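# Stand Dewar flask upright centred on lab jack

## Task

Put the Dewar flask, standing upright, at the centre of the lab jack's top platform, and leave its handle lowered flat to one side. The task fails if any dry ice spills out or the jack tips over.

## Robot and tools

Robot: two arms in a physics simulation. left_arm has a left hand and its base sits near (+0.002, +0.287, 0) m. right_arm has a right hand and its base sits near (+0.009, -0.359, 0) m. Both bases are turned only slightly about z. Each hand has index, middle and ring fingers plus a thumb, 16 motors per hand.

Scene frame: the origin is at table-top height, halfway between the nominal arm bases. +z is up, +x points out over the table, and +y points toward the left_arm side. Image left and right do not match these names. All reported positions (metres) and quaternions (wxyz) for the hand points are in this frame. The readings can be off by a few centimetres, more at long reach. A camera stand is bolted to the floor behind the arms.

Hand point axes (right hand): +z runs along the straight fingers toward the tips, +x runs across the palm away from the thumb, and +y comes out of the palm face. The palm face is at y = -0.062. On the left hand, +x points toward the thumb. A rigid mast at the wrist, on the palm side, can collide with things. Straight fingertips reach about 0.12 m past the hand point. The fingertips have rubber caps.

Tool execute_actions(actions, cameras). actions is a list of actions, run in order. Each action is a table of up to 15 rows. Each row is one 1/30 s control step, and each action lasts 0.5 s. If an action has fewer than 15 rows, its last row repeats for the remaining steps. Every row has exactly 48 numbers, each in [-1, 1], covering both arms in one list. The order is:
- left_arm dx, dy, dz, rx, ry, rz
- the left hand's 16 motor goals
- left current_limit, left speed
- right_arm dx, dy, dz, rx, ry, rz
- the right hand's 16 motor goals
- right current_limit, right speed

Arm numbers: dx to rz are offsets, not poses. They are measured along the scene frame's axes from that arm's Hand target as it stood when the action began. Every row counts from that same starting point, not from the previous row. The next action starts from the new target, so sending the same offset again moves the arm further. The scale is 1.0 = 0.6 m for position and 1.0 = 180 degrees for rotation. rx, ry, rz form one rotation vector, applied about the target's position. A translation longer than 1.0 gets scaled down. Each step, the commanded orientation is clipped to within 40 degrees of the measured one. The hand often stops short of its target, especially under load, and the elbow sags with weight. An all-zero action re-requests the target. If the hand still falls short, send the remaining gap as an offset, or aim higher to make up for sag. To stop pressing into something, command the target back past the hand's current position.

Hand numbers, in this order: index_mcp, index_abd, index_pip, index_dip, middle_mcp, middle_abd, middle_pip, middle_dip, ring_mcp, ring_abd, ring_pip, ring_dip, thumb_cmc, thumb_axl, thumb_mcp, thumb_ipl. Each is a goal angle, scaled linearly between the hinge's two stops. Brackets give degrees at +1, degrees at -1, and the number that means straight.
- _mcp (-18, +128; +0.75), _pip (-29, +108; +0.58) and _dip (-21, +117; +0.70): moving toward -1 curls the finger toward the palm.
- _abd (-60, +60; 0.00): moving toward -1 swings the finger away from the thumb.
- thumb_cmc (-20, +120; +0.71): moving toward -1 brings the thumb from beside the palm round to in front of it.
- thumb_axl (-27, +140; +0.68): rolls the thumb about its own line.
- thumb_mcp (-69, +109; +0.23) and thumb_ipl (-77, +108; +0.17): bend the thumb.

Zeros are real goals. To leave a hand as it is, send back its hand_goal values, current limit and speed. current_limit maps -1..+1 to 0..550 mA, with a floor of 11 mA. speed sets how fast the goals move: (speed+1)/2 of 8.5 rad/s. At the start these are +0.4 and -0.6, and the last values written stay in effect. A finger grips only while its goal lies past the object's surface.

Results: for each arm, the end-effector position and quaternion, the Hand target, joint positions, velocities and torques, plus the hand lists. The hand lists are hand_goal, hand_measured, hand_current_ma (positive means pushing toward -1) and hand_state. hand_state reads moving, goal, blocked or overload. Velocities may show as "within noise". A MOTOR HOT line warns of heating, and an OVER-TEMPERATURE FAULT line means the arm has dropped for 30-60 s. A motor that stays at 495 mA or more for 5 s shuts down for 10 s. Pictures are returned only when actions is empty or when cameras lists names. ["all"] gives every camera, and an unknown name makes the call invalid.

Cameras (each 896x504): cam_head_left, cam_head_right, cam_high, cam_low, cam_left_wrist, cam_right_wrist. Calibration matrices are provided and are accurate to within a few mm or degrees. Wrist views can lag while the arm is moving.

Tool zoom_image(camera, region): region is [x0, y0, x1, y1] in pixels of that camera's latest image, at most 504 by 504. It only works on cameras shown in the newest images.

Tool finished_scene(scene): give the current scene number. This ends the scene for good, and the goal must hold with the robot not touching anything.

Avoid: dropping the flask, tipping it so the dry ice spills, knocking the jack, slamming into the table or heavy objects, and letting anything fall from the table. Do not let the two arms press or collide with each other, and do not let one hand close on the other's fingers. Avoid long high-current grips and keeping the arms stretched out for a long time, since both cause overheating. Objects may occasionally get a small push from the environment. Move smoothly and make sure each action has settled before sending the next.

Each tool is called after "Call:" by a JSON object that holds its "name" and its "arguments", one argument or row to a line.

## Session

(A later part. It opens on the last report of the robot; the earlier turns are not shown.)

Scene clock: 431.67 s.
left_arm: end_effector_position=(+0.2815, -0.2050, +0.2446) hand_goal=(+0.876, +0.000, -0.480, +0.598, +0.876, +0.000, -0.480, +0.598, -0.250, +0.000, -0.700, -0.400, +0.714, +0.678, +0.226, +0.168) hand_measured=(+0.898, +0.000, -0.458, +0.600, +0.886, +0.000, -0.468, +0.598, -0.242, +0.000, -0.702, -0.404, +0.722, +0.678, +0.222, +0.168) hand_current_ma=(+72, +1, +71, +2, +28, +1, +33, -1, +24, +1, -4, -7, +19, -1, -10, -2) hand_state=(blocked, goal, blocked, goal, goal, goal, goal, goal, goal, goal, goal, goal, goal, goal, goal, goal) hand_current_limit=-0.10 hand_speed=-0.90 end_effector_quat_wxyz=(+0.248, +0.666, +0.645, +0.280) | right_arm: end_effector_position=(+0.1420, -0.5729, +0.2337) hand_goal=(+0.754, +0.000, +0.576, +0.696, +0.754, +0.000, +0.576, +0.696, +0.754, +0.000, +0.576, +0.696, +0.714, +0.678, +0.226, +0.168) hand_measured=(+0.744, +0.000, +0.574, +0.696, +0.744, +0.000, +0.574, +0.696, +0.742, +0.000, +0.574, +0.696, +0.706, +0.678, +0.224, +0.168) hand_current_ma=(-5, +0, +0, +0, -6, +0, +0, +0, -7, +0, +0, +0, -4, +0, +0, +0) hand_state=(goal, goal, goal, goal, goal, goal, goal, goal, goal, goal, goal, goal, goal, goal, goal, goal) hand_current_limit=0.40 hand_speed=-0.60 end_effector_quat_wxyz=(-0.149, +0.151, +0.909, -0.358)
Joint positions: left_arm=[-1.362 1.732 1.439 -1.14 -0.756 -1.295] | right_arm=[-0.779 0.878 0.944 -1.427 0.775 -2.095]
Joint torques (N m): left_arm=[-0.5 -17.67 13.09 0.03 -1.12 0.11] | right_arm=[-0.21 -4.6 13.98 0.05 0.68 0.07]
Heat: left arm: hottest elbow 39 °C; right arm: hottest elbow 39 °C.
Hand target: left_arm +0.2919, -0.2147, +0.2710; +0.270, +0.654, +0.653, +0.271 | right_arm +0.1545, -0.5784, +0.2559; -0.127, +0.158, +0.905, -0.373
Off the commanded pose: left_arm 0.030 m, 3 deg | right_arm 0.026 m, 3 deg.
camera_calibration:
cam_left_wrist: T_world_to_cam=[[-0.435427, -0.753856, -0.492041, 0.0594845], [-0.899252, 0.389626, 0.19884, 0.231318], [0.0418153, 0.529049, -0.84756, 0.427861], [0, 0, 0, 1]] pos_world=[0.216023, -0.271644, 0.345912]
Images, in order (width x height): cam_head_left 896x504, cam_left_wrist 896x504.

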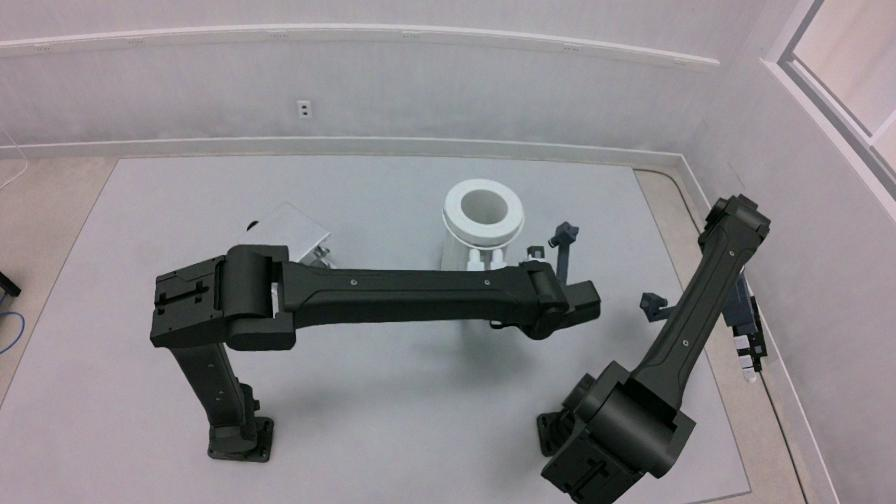

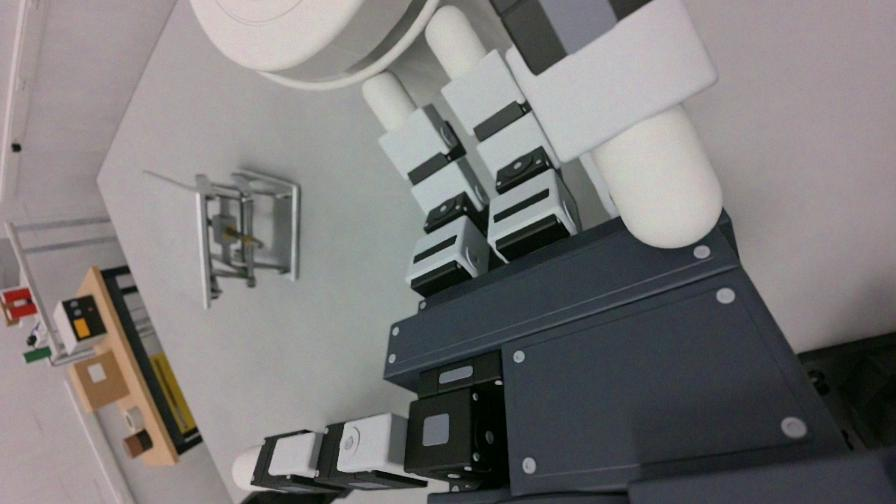

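Call:
{"name": "execute_actions", "arguments": {
  "actions": [
    [[0,0,0,0,0,0,0.889,0,-0.552,0.616,0.889,0,-0.552,0.616,-0.25,0,-0.70,-0.4,0.714,0.678,0.226,0.168,-0.1,-0.9,0,0,0,0,0,0,0.754,0,0.576,0.696,0.754,0,0.576,0.696,0.754,0,0.576,0.696,0.714,0.678,0.226,0.168,0.4,-0.6]],
    [[0,0,0,0,0,0,0.878,0,-0.647,0.649,0.878,0,-0.647,0.649,-0.25,0,-0.70,-0.4,0.714,0.678,0.226,0.168,-0.1,-0.9,0,0,0,0,0,0,0.754,0,0.576,0.696,0.754,0,0.576,0.696,0.754,0,0.576,0.696,0.714,0.678,0.226,0.168,0.4,-0.6]]
  ],
  "cameras": ["cam_head_left","cam_left_wrist"]
}}

Call:
{"name": "zoom_image", "arguments": {
  "camera": "cam_head_left",
  "region": [440, 200, 530, 280]
}}

Call:
{"name": "zoom_image", "arguments": {
  "camera": "cam_left_wrist",
  "region": [330, 0, 530, 130]
}}

Scene clock: 441.10 s.
left_arm: end_effector_position=(+0.2815, -0.2050, +0.2446) hand_goal=(+0.878, +0.000, -0.646, +0.650, +0.878, +0.000, -0.646, +0.650, -0.250, +0.000, -0.700, -0.400, +0.714, +0.678, +0.226, +0.168) hand_measured=(+0.904, +0.000, -0.620, +0.652, +0.894, +0.000, -0.638, +0.648, -0.242, +0.000, -0.702, -0.404, +0.722, +0.678, +0.222, +0.168) hand_current_ma=(+89, +1, +80, +6, +48, +1, +19, -6, +24, +1, -4, -7, +19, -1, -10, -2) hand_state=(blocked, goal, blocked, goal, goal, goal, goal, goal, goal, goal, goal, goal, goal, goal, goal, goal) hand_current_limit=-0.10 hand_speed=-0.90 end_effector_quat_wxyz=(+0.248, +0.666, +0.645, +0.280) | right_arm: end_effector_position=(+0.1420, -0.5729, +0.2337) hand_goal=(+0.754, +0.000, +0.576, +0.696, +0.754, +0.000, +0.576, +0.696, +0.754, +0.000, +0.576, +0.696, +0.714, +0.678, +0.226, +0.168) hand_measured=(+0.744, +0.000, +0.574, +0.696, +0.744, +0.000, +0.574, +0.696, +0.742, +0.000, +0.574, +0.696, +0.706, +0.678, +0.224, +0.168) hand_current_ma=(-5, +0, +0, +0, -6, +0, +0, +0, -7, +0, +0, +0, -4, +0, +0, +0) hand_state=(goal, goal, goal, goal, goal, goal, goal, goal, goal, goal, goal, goal, goal, goal, goal, goal) hand_current_limit=0.40 hand_speed=-0.60 end_effector_quat_wxyz=(-0.149, +0.151, +0.909, -0.358)
Joint positions: left_arm=[-1.362 1.732 1.439 -1.14 -0.756 -1.295] | right_arm=[-0.779 0.878 0.944 -1.427 0.775 -2.095]
Joint torques (N m): left_arm=[-0.62 -17.49 13.09 0.03 -1.1 0.11] | right_arm=[-0.26 -4.42 14.06 -0.08 0.65 0.11]
Heat: left arm: hottest elbow 39 °C; right arm: hottest elbow 39 °C.
Hand target: left_arm +0.2919, -0.2147, +0.2710; +0.270, +0.654, +0.653, +0.271 | right_arm +0.1545, -0.5784, +0.2559; -0.127, +0.158, +0.905, -0.373
Off the commanded pose: left_arm 0.030 m, 3 deg | right_arm 0.026 m, 3 deg.
camera_calibration:
cam_left_wrist: T_world_to_cam=[[-0.435427, -0.753856, -0.492041, 0.0594845], [-0.899252, 0.389626, 0.19884, 0.231318], [0.0418153, 0.529049, -0.84756, 0.427861], [0, 0, 0, 1]] pos_world=[0.216023, -0.271644, 0.345912]
Images, in order (width x height): cam_head_left 896x504, cam_left_wrist 896x504.

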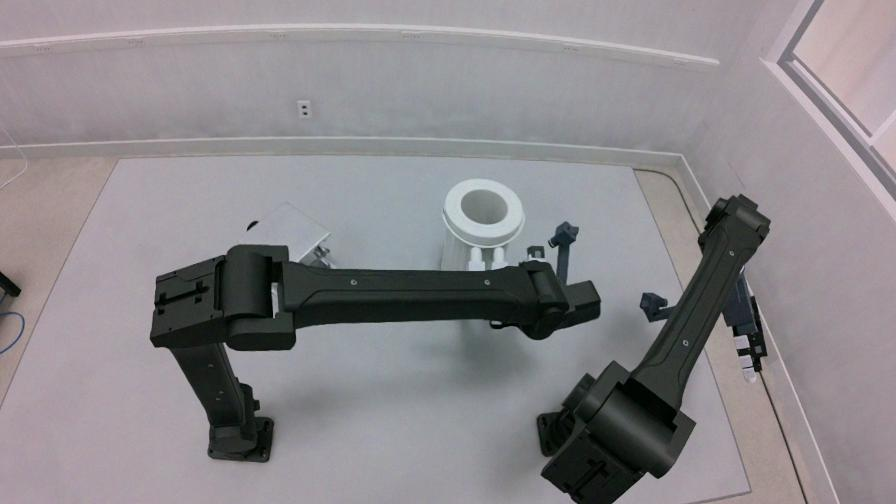

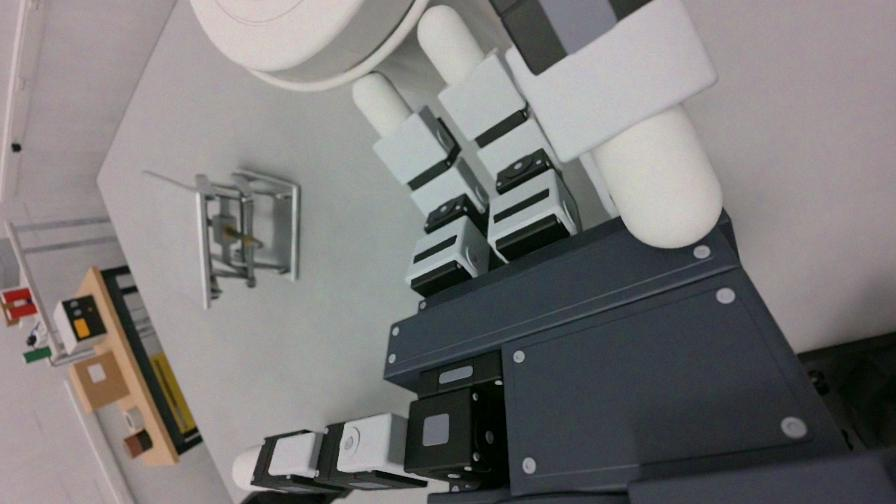

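Scaled by 5.600.

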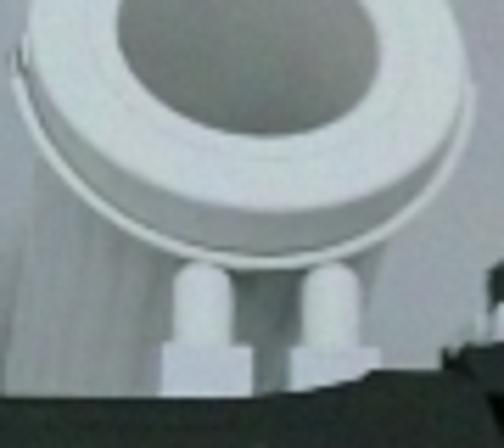

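Scaled by 2.520.

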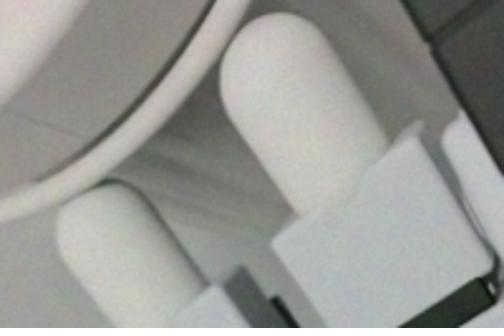

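Call:
{"name": "execute_actions", "arguments": {
  "actions": [
    [[0,0,0,0,0,0,0.806,0,-0.696,0.732,0.806,0,-0.696,0.732,-0.25,0,-0.70,-0.4,0.714,0.678,0.226,0.168,-0.1,-0.9,0,0,0,0,0,0,0.754,0,0.576,0.696,0.754,0,0.576,0.696,0.754,0,0.576,0.696,0.714,0.678,0.226,0.168,0.4,-0.6]],
    [[0,0,0,0,0,0,0.694,0,-0.702,0.784,0.694,0,-0.702,0.784,-0.25,0,-0.70,-0.4,0.714,0.678,0.226,0.168,-0.1,-0.9,0,0,0,0,0,0,0.754,0,0.576,0.696,0.754,0,0.576,0.696,0.754,0,0.576,0.696,0.714,0.678,0.226,0.168,0.4,-0.6]]
  ],
  "cameras": ["cam_head_left","cam_left_wrist"]
}}

Call:
{"name": "zoom_image", "arguments": {
  "camera": "cam_head_left",
  "region": [440, 200, 530, 280]
}}

Call:
{"name": "zoom_image", "arguments": {
  "camera": "cam_left_wrist",
  "region": [330, 0, 530, 130]
}}

Scene clock: 453.83 s.
left_arm: end_effector_position=(+0.2815, -0.2050, +0.2446) hand_goal=(+0.694, +0.000, -0.702, +0.784, +0.694, +0.000, -0.702, +0.784, -0.250, +0.000, -0.700, -0.400, +0.714, +0.678, +0.226, +0.168) hand_measured=(+0.732, +0.000, -0.696, +0.786, +0.712, +0.000, -0.696, +0.782, -0.242, +0.000, -0.702, -0.404, +0.722, +0.678, +0.222, +0.168) hand_current_ma=(+137, +1, +16, +4, +58, +1, +17, -6, +24, +1, -4, -7, +19, -1, -10, -2) hand_state=(blocked, goal, goal, goal, goal, goal, goal, goal, goal, goal, goal, goal, goal, goal, goal, goal) hand_current_limit=-0.10 hand_speed=-0.90 end_effector_quat_wxyz=(+0.248, +0.666, +0.645, +0.280) | right_arm: end_effector_position=(+0.1420, -0.5729, +0.2337) hand_goal=(+0.754, +0.000, +0.576, +0.696, +0.754, +0.000, +0.576, +0.696, +0.754, +0.000, +0.576, +0.696, +0.714, +0.678, +0.226, +0.168) hand_measured=(+0.744, +0.000, +0.574, +0.696, +0.744, +0.000, +0.574, +0.696, +0.742, +0.000, +0.574, +0.696, +0.706, +0.678, +0.224, +0.168) hand_current_ma=(-5, +0, +0, +0, -6, +0, +0, +0, -7, +0, +0, +0, -4, +0, +0, +0) hand_state=(goal, goal, goal, goal, goal, goal, goal, goal, goal, goal, goal, goal, goal, goal, goal, goal) hand_current_limit=0.40 hand_speed=-0.60 end_effector_quat_wxyz=(-0.149, +0.151, +0.909, -0.358)
Joint positions: left_arm=[-1.362 1.732 1.439 -1.14 -0.756 -1.295] | right_arm=[-0.779 0.878 0.944 -1.427 0.775 -2.095]
Joint torques (N m): left_arm=[-0.56 -17.61 13.14 0.06 -1.12 0.11] | right_arm=[-0.03 -4.72 14.01 -0.05 0.66 0.09]
Heat: left arm: hottest elbow 39 °C; right arm: hottest elbow 39 °C.
Hand target: left_arm +0.2919, -0.2147, +0.2710; +0.270, +0.654, +0.653, +0.271 | right_arm +0.1545, -0.5784, +0.2559; -0.127, +0.158, +0.905, -0.373
Off the commanded pose: left_arm 0.030 m, 3 deg | right_arm 0.026 m, 3 deg.
camera_calibration:
cam_left_wrist: T_world_to_cam=[[-0.435427, -0.753856, -0.492041, 0.0594845], [-0.899252, 0.389626, 0.19884, 0.231318], [0.0418153, 0.529049, -0.84756, 0.427861], [0, 0, 0, 1]] pos_world=[0.216023, -0.271644, 0.345912]
Images, in order (width x height): cam_head_left 896x504, cam_left_wrist 896x504.

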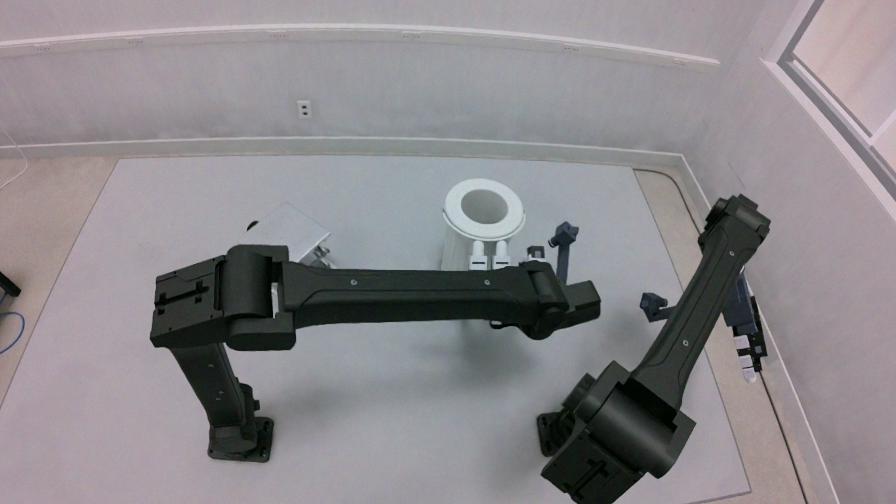

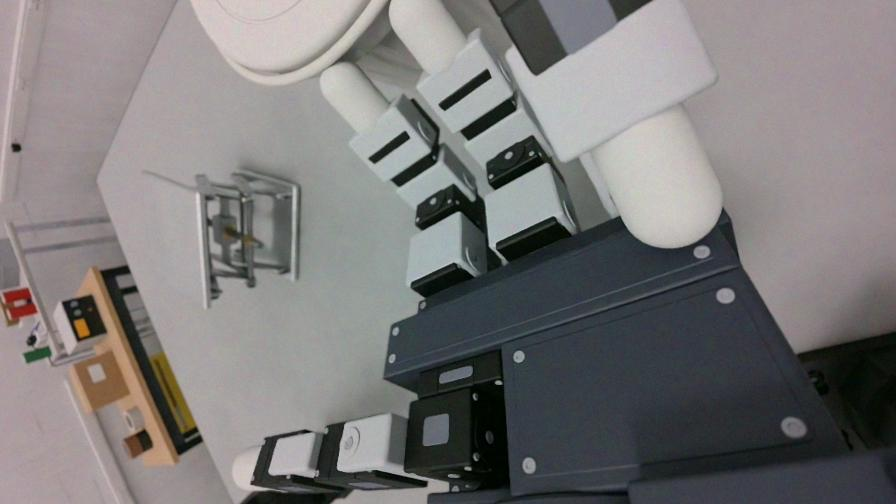

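Scaled by 5.600.

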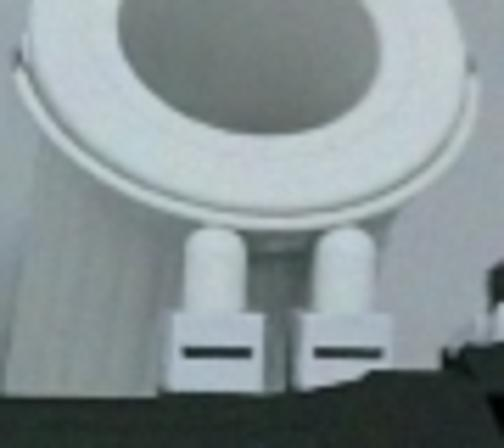

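Scaled by 2.520.

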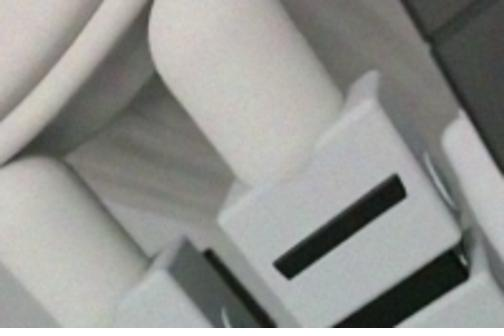

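Call:
{"name": "execute_actions", "arguments": {
  "actions": [
    [[0,0,0,0,0,0,0.555,0,-0.692,0.87,0.555,0,-0.692,0.87,-0.25,0,-0.70,-0.4,0.714,0.678,0.226,0.168,0,-0.9,0,0,0,0,0,0,0.754,0,0.576,0.696,0.754,0,0.576,0.696,0.754,0,0.576,0.696,0.714,0.678,0.226,0.168,0.4,-0.6]],
    [[0,0,0,0,0,0,0.424,0,-0.6,0.916,0.424,0,-0.6,0.916,-0.25,0,-0.70,-0.4,0.714,0.678,0.226,0.168,0,-0.9,0,0,0,0,0,0,0.754,0,0.576,0.696,0.754,0,0.576,0.696,0.754,0,0.576,0.696,0.714,0.678,0.226,0.168,0.4,-0.6]]
  ],
  "cameras": ["cam_head_left","cam_left_wrist"]
}}

Call:
{"name": "zoom_image", "arguments": {
  "camera": "cam_head_left",
  "region": [440, 200, 530, 280]
}}

Call:
{"name": "zoom_image", "arguments": {
  "camera": "cam_left_wrist",
  "region": [250, 0, 530, 170]
}}

Scene clock: 466.00 s.
left_arm: end_effector_position=(+0.2815, -0.2050, +0.2446) hand_goal=(+0.424, +0.000, -0.600, +0.916, +0.424, +0.000, -0.600, +0.916, -0.250, +0.000, -0.700, -0.400, +0.714, +0.678, +0.226, +0.168) hand_measured=(+0.462, +0.002, -0.596, +0.916, +0.446, +0.000, -0.602, +0.914, -0.242, +0.000, -0.702, -0.404, +0.722, +0.678, +0.222, +0.168) hand_current_ma=(+135, +2, +7, +1, +70, +1, -2, -6, +24, +1, -4, -7, +19, -1, -10, -2) hand_state=(blocked, goal, goal, goal, blocked, goal, goal, goal, goal, goal, goal, goal, goal, goal, goal, goal) hand_current_limit=0.00 hand_speed=-0.90 end_effector_quat_wxyz=(+0.248, +0.666, +0.645, +0.280) | right_arm: end_effector_position=(+0.1420, -0.5729, +0.2337) hand_goal=(+0.754, +0.000, +0.576, +0.696, +0.754, +0.000, +0.576, +0.696, +0.754, +0.000, +0.576, +0.696, +0.714, +0.678, +0.226, +0.168) hand_measured=(+0.744, +0.000, +0.574, +0.696, +0.744, +0.000, +0.574, +0.696, +0.742, +0.000, +0.574, +0.696, +0.706, +0.678, +0.224, +0.168) hand_current_ma=(-5, +0, +0, +0, -6, +0, +0, +0, -7, +0, +0, +0, -4, +0, +0, +0) hand_state=(goal, goal, goal, goal, goal, goal, goal, goal, goal, goal, goal, goal, goal, goal, goal, goal) hand_current_limit=0.40 hand_speed=-0.60 end_effector_quat_wxyz=(-0.149, +0.151, +0.909, -0.358)
Joint positions: left_arm=[-1.362 1.732 1.439 -1.14 -0.756 -1.295] | right_arm=[-0.779 0.878 0.944 -1.427 0.775 -2.095]
Joint torques (N m): left_arm=[-0.56 -17.67 13.16 0.06 -1.14 0.11] | right_arm=[-0.26 -4.84 14.08 -0.02 0.7 0.11]
Heat: left arm: hottest elbow 40 °C; right arm: hottest elbow 39 °C.
Hand target: left_arm +0.2919, -0.2147, +0.2710; +0.270, +0.654, +0.653, +0.271 | right_arm +0.1545, -0.5784, +0.2559; -0.127, +0.158, +0.905, -0.373
Off the commanded pose: left_arm 0.030 m, 3 deg | right_arm 0.026 m, 3 deg.
camera_calibration:
cam_left_wrist: T_world_to_cam=[[-0.435427, -0.753856, -0.492041, 0.0594845], [-0.899252, 0.389626, 0.19884, 0.231318], [0.0418153, 0.529049, -0.84756, 0.427861], [0, 0, 0, 1]] pos_world=[0.216023, -0.271644, 0.345912]
Images, in order (width x height): cam_head_left 896x504, cam_left_wrist 896x504.

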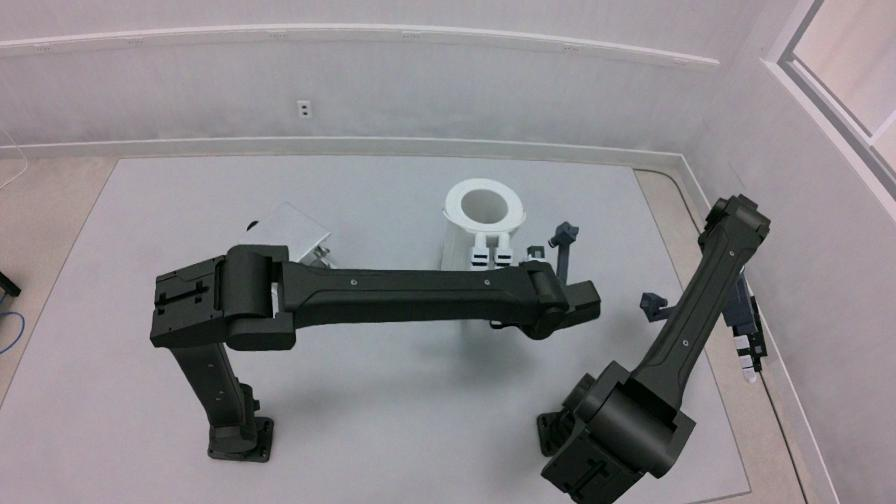

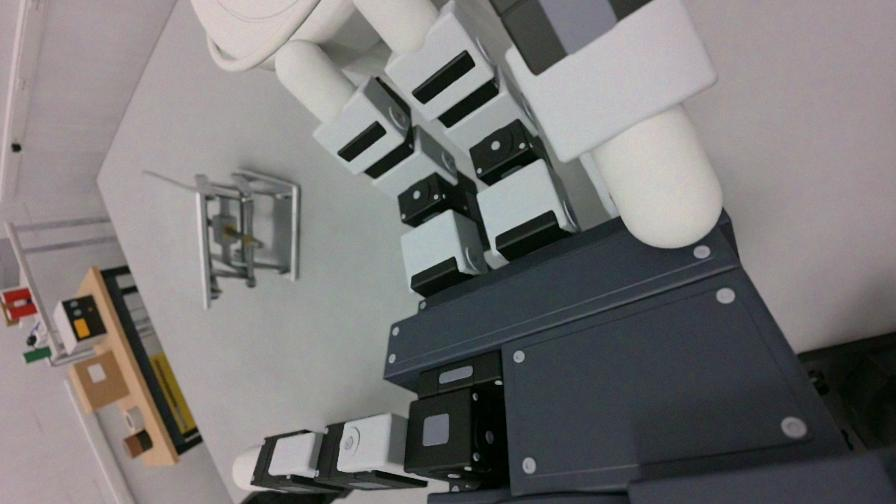

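Scaled by 5.600.

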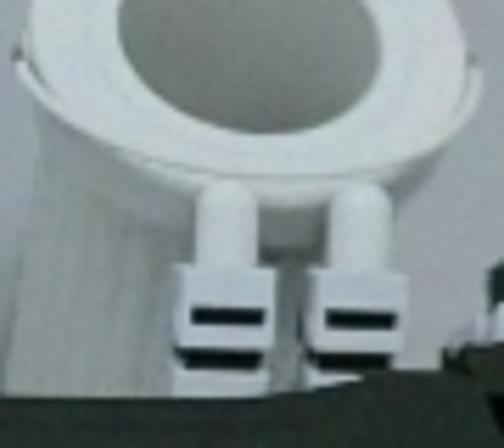

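Scaled by 1.800.

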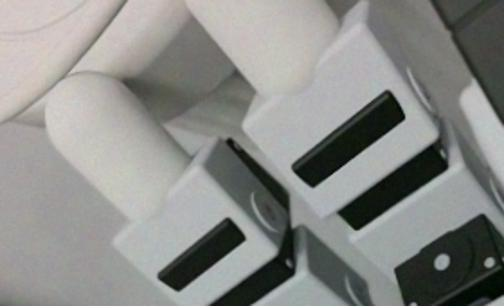

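Call:
{"name": "execute_actions", "arguments": {
  "actions": [
    [[0,0,0,0,0,0,0.226,0,-0.296,0.872,0.226,0,-0.296,0.872,-0.25,0,-0.70,-0.4,0.714,0.678,0.226,0.168,0,-0.86,0,0,0,0,0,0,0.754,0,0.576,0.696,0.754,0,0.576,0.696,0.754,0,0.576,0.696,0.714,0.678,0.226,0.168,0.4,-0.6]],
    [[0,0,0,0,0,0,0.01,0,0.15,0.732,0.01,0,0.15,0.732,-0.25,0,-0.70,-0.4,0.714,0.678,0.226,0.168,0,-0.86,0,0,0,0,0,0,0.754,0,0.576,0.696,0.754,0,0.576,0.696,0.754,0,0.576,0.696,0.714,0.678,0.226,0.168,0.4,-0.6]]
  ],
  "cameras": ["cam_head_left","cam_head_right","cam_high","cam_left_wrist"]
}}

Call:
{"name": "zoom_image", "arguments": {
  "camera": "cam_head_left",
  "region": [440, 180, 530, 260]
}}

Call:
{"name": "zoom_image", "arguments": {
  "camera": "cam_high",
  "region": [310, 120, 430, 220]
}}

Scene clock: 476.53 s.
left_arm: end_effector_position=(+0.2818, -0.2051, +0.2490) hand_goal=(+0.010, +0.000, +0.150, +0.732, +0.010, +0.000, +0.150, +0.732, -0.250, +0.000, -0.700, -0.400, +0.714, +0.678, +0.226, +0.168) hand_measured=(-0.006, +0.002, +0.124, +0.724, +0.000, +0.000, +0.130, +0.726, -0.242, +0.000, -0.702, -0.404, +0.722, +0.678, +0.222, +0.168) hand_current_ma=(-46, +2, -82, -18, -29, +1, -61, -14, +24, +1, -4, -7, +19, -1, -10, -2) hand_state=(goal, goal, blocked, goal, goal, goal, blocked, goal, goal, goal, goal, goal, goal, goal, goal, goal) hand_current_limit=0.00 hand_speed=-0.86 end_effector_quat_wxyz=(+0.252, +0.665, +0.645, +0.280) | right_arm: end_effector_position=(+0.1420, -0.5729, +0.2337) hand_goal=(+0.754, +0.000, +0.576, +0.696, +0.754, +0.000, +0.576, +0.696, +0.754, +0.000, +0.576, +0.696, +0.714, +0.678, +0.226, +0.168) hand_measured=(+0.744, +0.000, +0.574, +0.696, +0.744, +0.000, +0.574, +0.696, +0.742, +0.000, +0.574, +0.696, +0.706, +0.678, +0.224, +0.168) hand_current_ma=(-5, +0, +0, +0, -6, +0, +0, +0, -7, +0, +0, +0, -4, +0, +0, +0) hand_state=(goal, goal, goal, goal, goal, goal, goal, goal, goal, goal, goal, goal, goal, goal, goal, goal) hand_current_limit=0.40 hand_speed=-0.60 end_effector_quat_wxyz=(-0.149, +0.151, +0.909, -0.358)
Joint positions: left_arm=[-1.362 1.727 1.442 -1.14 -0.761 -1.295] | right_arm=[-0.779 0.878 0.944 -1.427 0.775 -2.095]
Joint torques (N m): left_arm=[-0.67 -17.14 12.97 0.08 -1.02 0.1] | right_arm=[-0.15 -4.6 14.08 -0.02 0.67 0.1]
Heat: left arm: hottest elbow 40 °C; right arm: hottest elbow 39 °C.
Hand target: left_arm +0.2919, -0.2147, +0.2710; +0.270, +0.654, +0.653, +0.271 | right_arm +0.1545, -0.5784, +0.2559; -0.127, +0.158, +0.905, -0.373
Off the commanded pose: left_arm 0.026 m, 3 deg | right_arm 0.026 m, 3 deg.
camera_calibration:
cam_left_wrist: T_world_to_cam=[[-0.432042, -0.757389, -0.489593, 0.0594424], [-0.900653, 0.390349, 0.190922, 0.233314], [0.0465104, 0.52344, -0.850792, 0.43001], [0, 0, 0, 1]] pos_world=[0.215817, -0.271138, 0.350407]
Images, in order (width x height): cam_head_left 896x504, cam_head_right 896x504, cam_high 896x504, cam_left_wrist 896x504.

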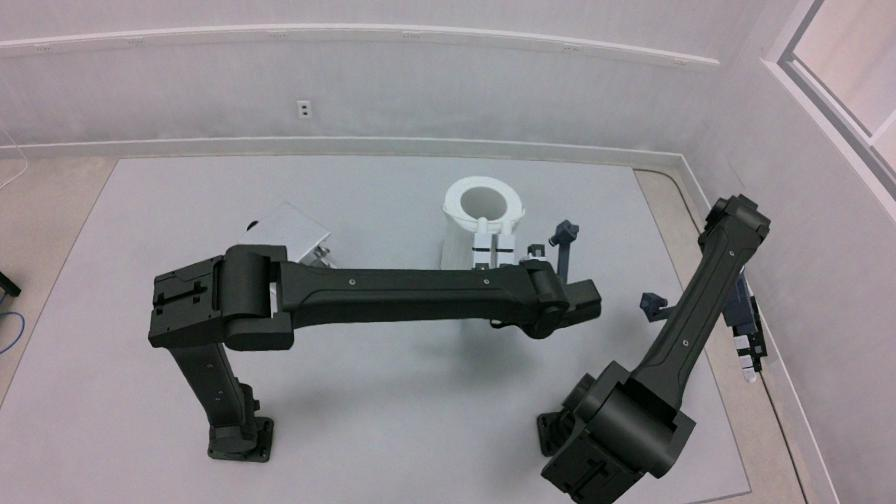

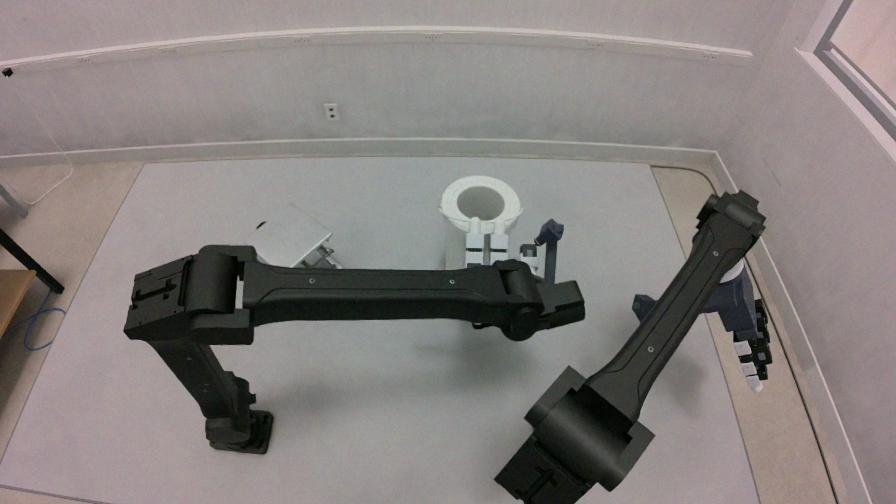

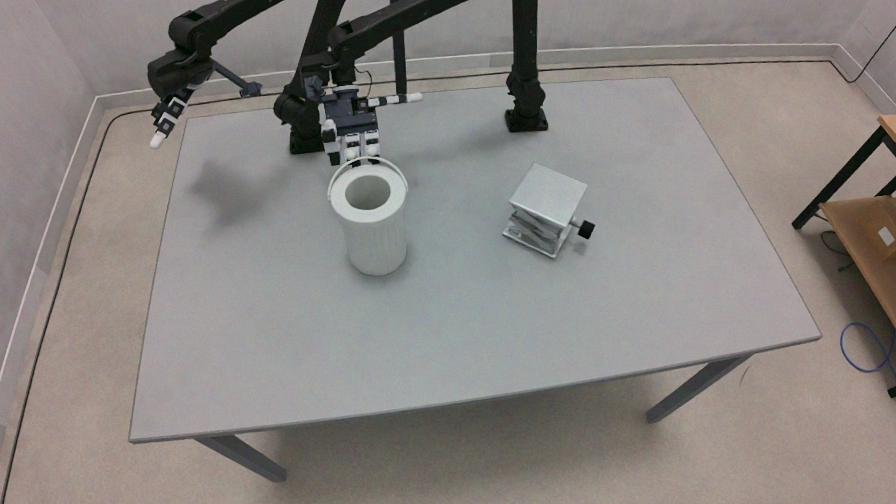

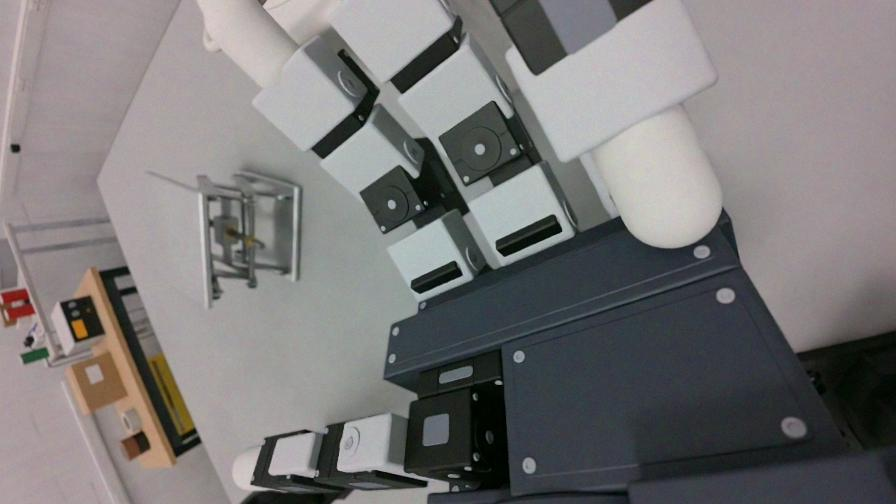

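Scaled by 5.600.

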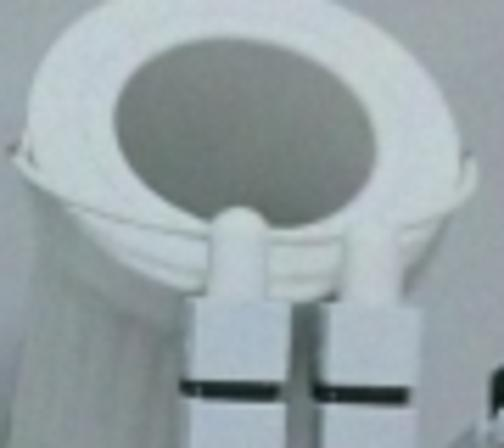

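Scaled by 4.200.

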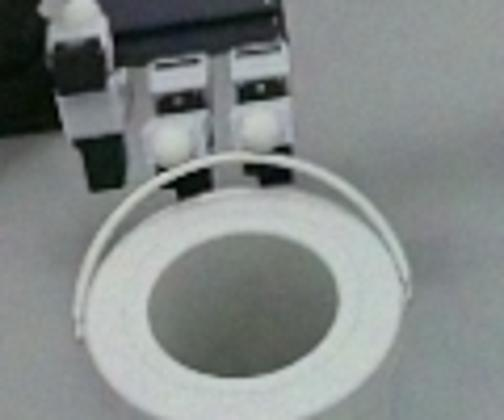

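Call:
{"name": "execute_actions", "arguments": {
  "actions": [
    [[0.035,0,0.02,0,0,0,0.01,0,0.18,0.732,0.01,0,0.18,0.732,-0.25,0,-0.70,-0.4,0.714,0.678,0.226,0.168,0,-0.86,0,0,0,0,0,0,0.754,0,0.576,0.696,0.754,0,0.576,0.696,0.754,0,0.576,0.696,0.714,0.678,0.226,0.168,0.4,-0.6]]
  ],
  "cameras": ["cam_head_left","cam_high","cam_left_wrist"]
}}

Call:
{"name": "zoom_image", "arguments": {
  "camera": "cam_head_left",
  "region": [440, 180, 530, 260]
}}

Call:
{"name": "zoom_image", "arguments": {
  "camera": "cam_high",
  "region": [310, 120, 430, 220]
}}

Scene clock: 491.97 s.
left_arm: end_effector_position=(+0.2981, -0.2064, +0.2597) hand_goal=(+0.010, +0.000, +0.180, +0.732, +0.010, +0.000, +0.180, +0.732, -0.250, +0.000, -0.700, -0.400, +0.714, +0.678, +0.226, +0.168) hand_measured=(+0.008, +0.004, +0.168, +0.724, +0.008, -0.002, +0.170, +0.726, -0.242, +0.000, -0.702, -0.404, +0.722, +0.678, +0.222, +0.168) hand_current_ma=(-6, +6, -34, -18, -5, -2, -29, -14, +24, +1, -4, -7, +19, -1, -10, -2) hand_state=(goal, goal, goal, goal, goal, goal, goal, goal, goal, goal, goal, goal, goal, goal, goal, goal) hand_current_limit=0.00 hand_speed=-0.86 end_effector_quat_wxyz=(+0.252, +0.665, +0.644, +0.282) | right_arm: end_effector_position=(+0.1420, -0.5729, +0.2337) hand_goal=(+0.754, +0.000, +0.576, +0.696, +0.754, +0.000, +0.576, +0.696, +0.754, +0.000, +0.576, +0.696, +0.714, +0.678, +0.226, +0.168) hand_measured=(+0.744, +0.000, +0.574, +0.696, +0.744, +0.000, +0.574, +0.696, +0.742, +0.000, +0.574, +0.696, +0.706, +0.678, +0.224, +0.168) hand_current_ma=(-5, +0, +0, +0, -6, +0, +0, +0, -7, +0, +0, +0, -4, +0, +0, +0) hand_state=(goal, goal, goal, goal, goal, goal, goal, goal, goal, goal, goal, goal, goal, goal, goal, goal) hand_current_limit=0.40 hand_speed=-0.60 end_effector_quat_wxyz=(-0.149, +0.151, +0.909, -0.358)
Joint positions: left_arm=[-1.333 1.727 1.468 -1.14 -0.761 -1.254] | right_arm=[-0.779 0.878 0.944 -1.427 0.775 -2.095]
Joint torques (N m): left_arm=[0.21 -17.38 13.27 0.36 -0.72 0.23] | right_arm=[-0.26 -4.42 14.06 -0.01 0.66 0.08]
Heat: left arm: hottest elbow 41 °C; right arm: hottest elbow 39 °C.
Hand target: left_arm +0.3129, -0.2147, +0.2830; +0.270, +0.654, +0.653, +0.271 | right_arm +0.1545, -0.5784, +0.2559; -0.127, +0.158, +0.905, -0.373
Off the commanded pose: left_arm 0.029 m, 3 deg | right_arm 0.026 m, 3 deg.
camera_calibration:
cam_left_wrist: T_world_to_cam=[[-0.430408, -0.755531, -0.493885, 0.0718012], [-0.901231, 0.3902, 0.188485, 0.247152], [0.0503077, 0.52623, -0.848853, 0.437928], [0, 0, 0, 1]] pos_world=[0.231614, -0.272641, 0.360613]
Images, in order (width x height): cam_head_left 896x504, cam_high 896x504, cam_left_wrist 896x504.

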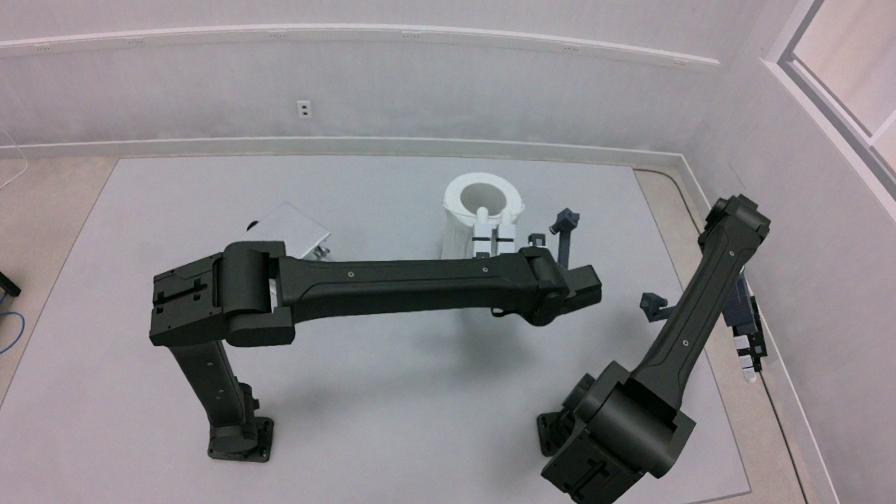

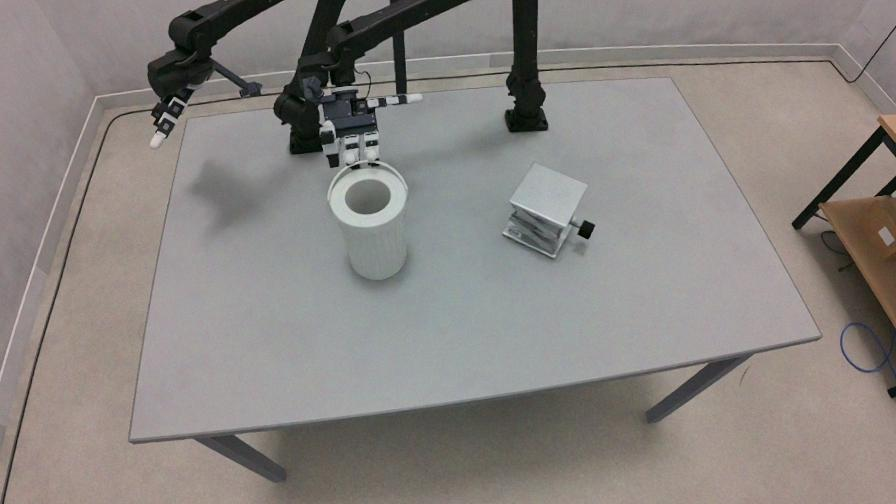

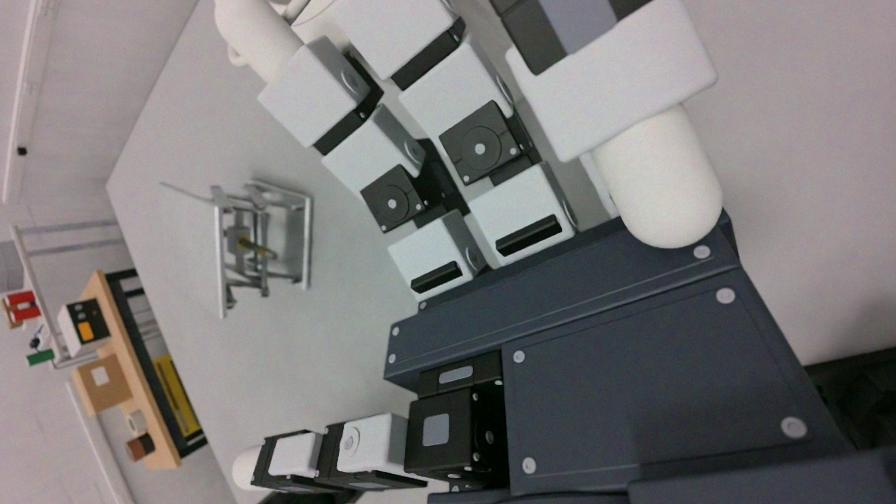

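Scaled by 5.600.

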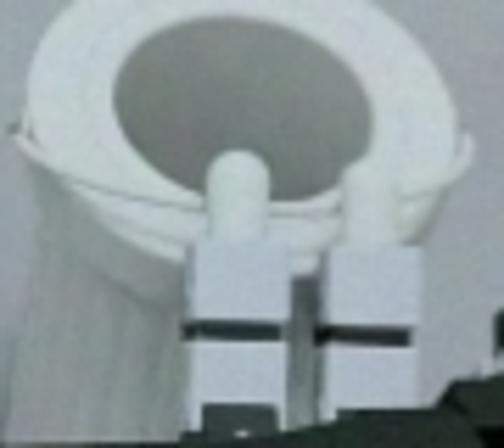

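Scaled by 4.200.

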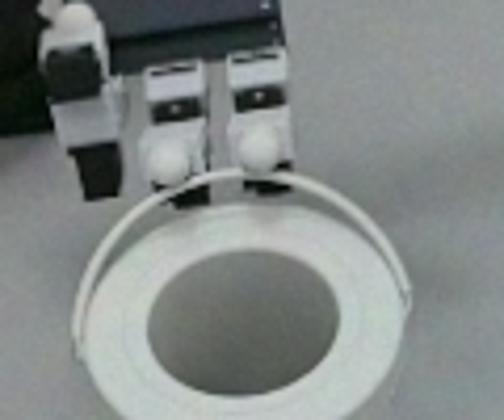

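Call:
{"name": "execute_actions", "arguments": {
  "actions": [
    [[0.015,0,0.02,0,0,0,0.01,0,0.18,0.732,0.01,0,0.18,0.732,-0.25,0,-0.70,-0.4,0.714,0.678,0.226,0.168,0,-0.86,0,0,0,0,0,0,0.754,0,0.576,0.696,0.754,0,0.576,0.696,0.754,0,0.576,0.696,0.714,0.678,0.226,0.168,0.4,-0.6]],
    [[0.027,0,0.01,0,0,0,0.01,0,0.18,0.732,0.01,0,0.18,0.732,-0.25,0,-0.70,-0.4,0.714,0.678,0.226,0.168,0,-0.86,0,0,0,0,0,0,0.754,0,0.576,0.696,0.754,0,0.576,0.696,0.754,0,0.576,0.696,0.714,0.678,0.226,0.168,0.4,-0.6]]
  ],
  "cameras": ["cam_head_left","cam_high","cam_low"]
}}

Call:
{"name": "zoom_image", "arguments": {
  "camera": "cam_head_left",
  "region": [440, 170, 530, 250]
}}

Call:
{"name": "zoom_image", "arguments": {
  "camera": "cam_high",
  "region": [310, 120, 430, 220]
}}

Call:
{"name": "zoom_image", "arguments": {
  "camera": "cam_low",
  "region": [240, 150, 380, 320]
}}

Scene clock: 519.13 s.
left_arm: end_effector_position=(+0.3217, -0.2077, +0.2760) hand_goal=(+0.010, +0.000, +0.180, +0.732, +0.010, +0.000, +0.180, +0.732, -0.250, +0.000, -0.700, -0.400, +0.714, +0.678, +0.226, +0.168) hand_measured=(+0.010, +0.002, +0.174, +0.728, +0.012, -0.002, +0.178, +0.728, -0.242, +0.000, -0.702, -0.404, +0.722, +0.678, +0.222, +0.168) hand_current_ma=(-1, +2, -15, -8, +6, -2, -5, -8, +24, +1, -4, -7, +19, -1, -10, -2) hand_state=(goal, goal, goal, goal, goal, goal, goal, goal, goal, goal, goal, goal, goal, goal, goal, goal) hand_current_limit=0.00 hand_speed=-0.86 end_effector_quat_wxyz=(+0.251, +0.666, +0.644, +0.281) | right_arm: end_effector_position=(+0.1420, -0.5729, +0.2337) hand_goal=(+0.754, +0.000, +0.576, +0.696, +0.754, +0.000, +0.576, +0.696, +0.754, +0.000, +0.576, +0.696, +0.714, +0.678, +0.226, +0.168) hand_measured=(+0.744, +0.000, +0.574, +0.696, +0.744, +0.000, +0.574, +0.696, +0.742, +0.000, +0.574, +0.696, +0.706, +0.678, +0.224, +0.168) hand_current_ma=(-5, +0, +0, +0, -6, +0, +0, +0, -7, +0, +0, +0, -4, +0, +0, +0) hand_state=(goal, goal, goal, goal, goal, goal, goal, goal, goal, goal, goal, goal, goal, goal, goal, goal) hand_current_limit=0.40 hand_speed=-0.60 end_effector_quat_wxyz=(-0.149, +0.151, +0.909, -0.358)
Joint positions: left_arm=[-1.29 1.727 1.512 -1.146 -0.749 -1.195] | right_arm=[-0.779 0.878 0.944 -1.427 0.775 -2.095]
Joint torques (N m): left_arm=[0.21 -17.55 13.65 0.47 -0.73 0.23] | right_arm=[0.32 -3.96 14.05 0.05 0.67 0.11]
Heat: left arm: hottest elbow 40 °C; right arm: hottest elbow 39 °C.
Hand target: left_arm +0.3381, -0.2147, +0.3010; +0.270, +0.654, +0.653, +0.271 | right_arm +0.1545, -0.5784, +0.2559; -0.127, +0.158, +0.905, -0.373
Off the commanded pose: left_arm 0.031 m, 3 deg | right_arm 0.026 m, 3 deg.
Images, in order (width x height): cam_head_left 896x504, cam_high 896x504, cam_low 896x504.

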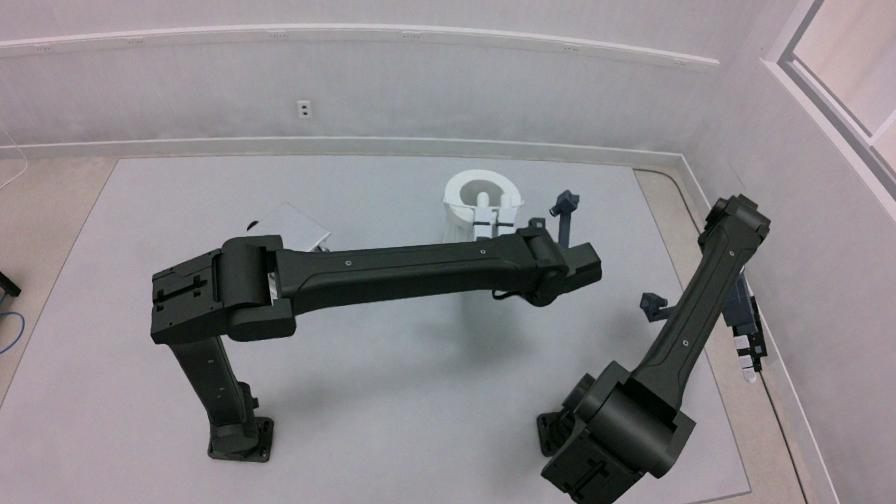

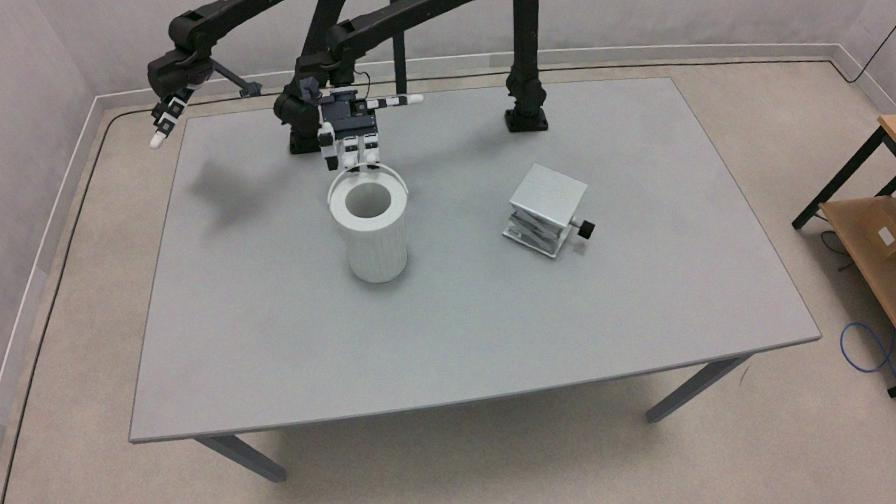

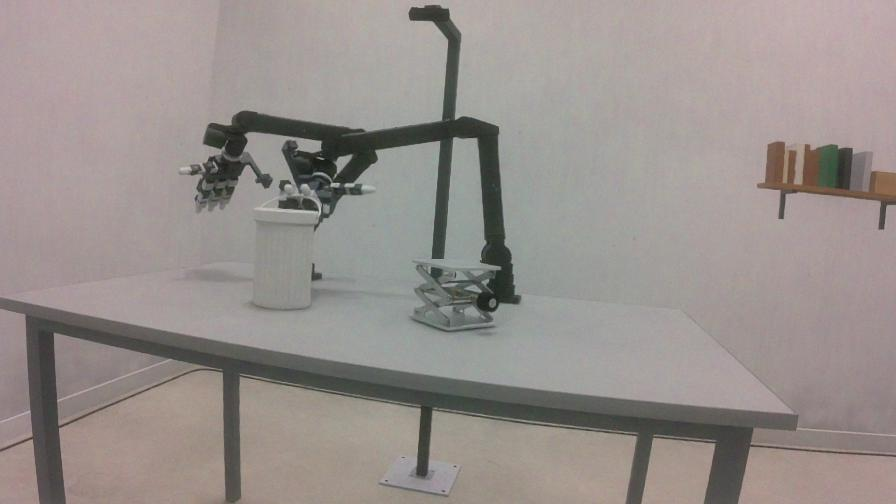

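Scaled by 5.600.

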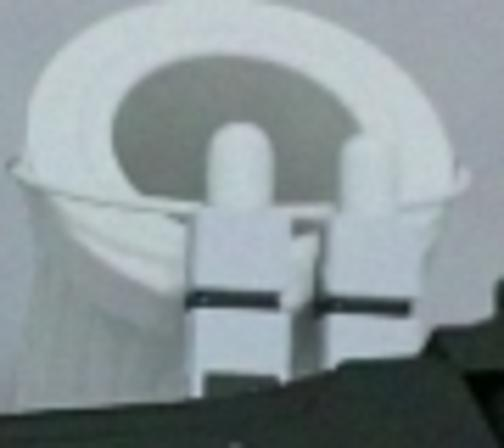

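Scaled by 4.200.

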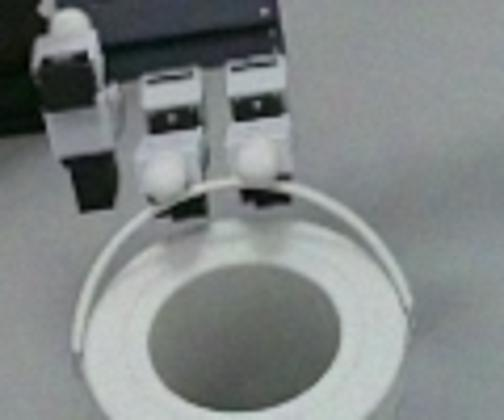

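Scaled by 2.965.

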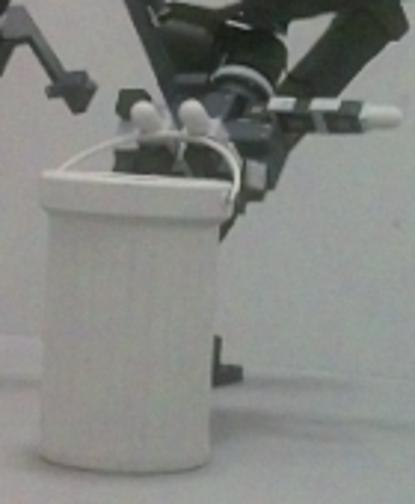

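Call:
{"name": "zoom_image", "arguments": {
  "camera": "cam_low",
  "region": [250, 170, 330, 240]
}}

Call:
{"name": "zoom_image", "arguments": {
  "camera": "cam_high",
  "region": [325, 145, 395, 200]
}}

Scaled by 6.300.

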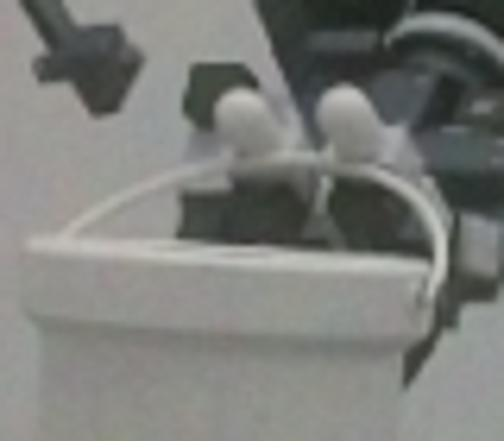

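Scaled by 7.200.

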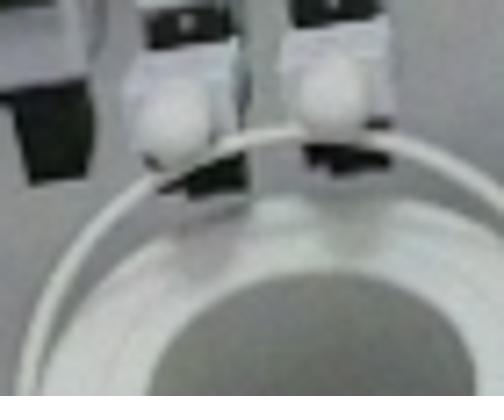

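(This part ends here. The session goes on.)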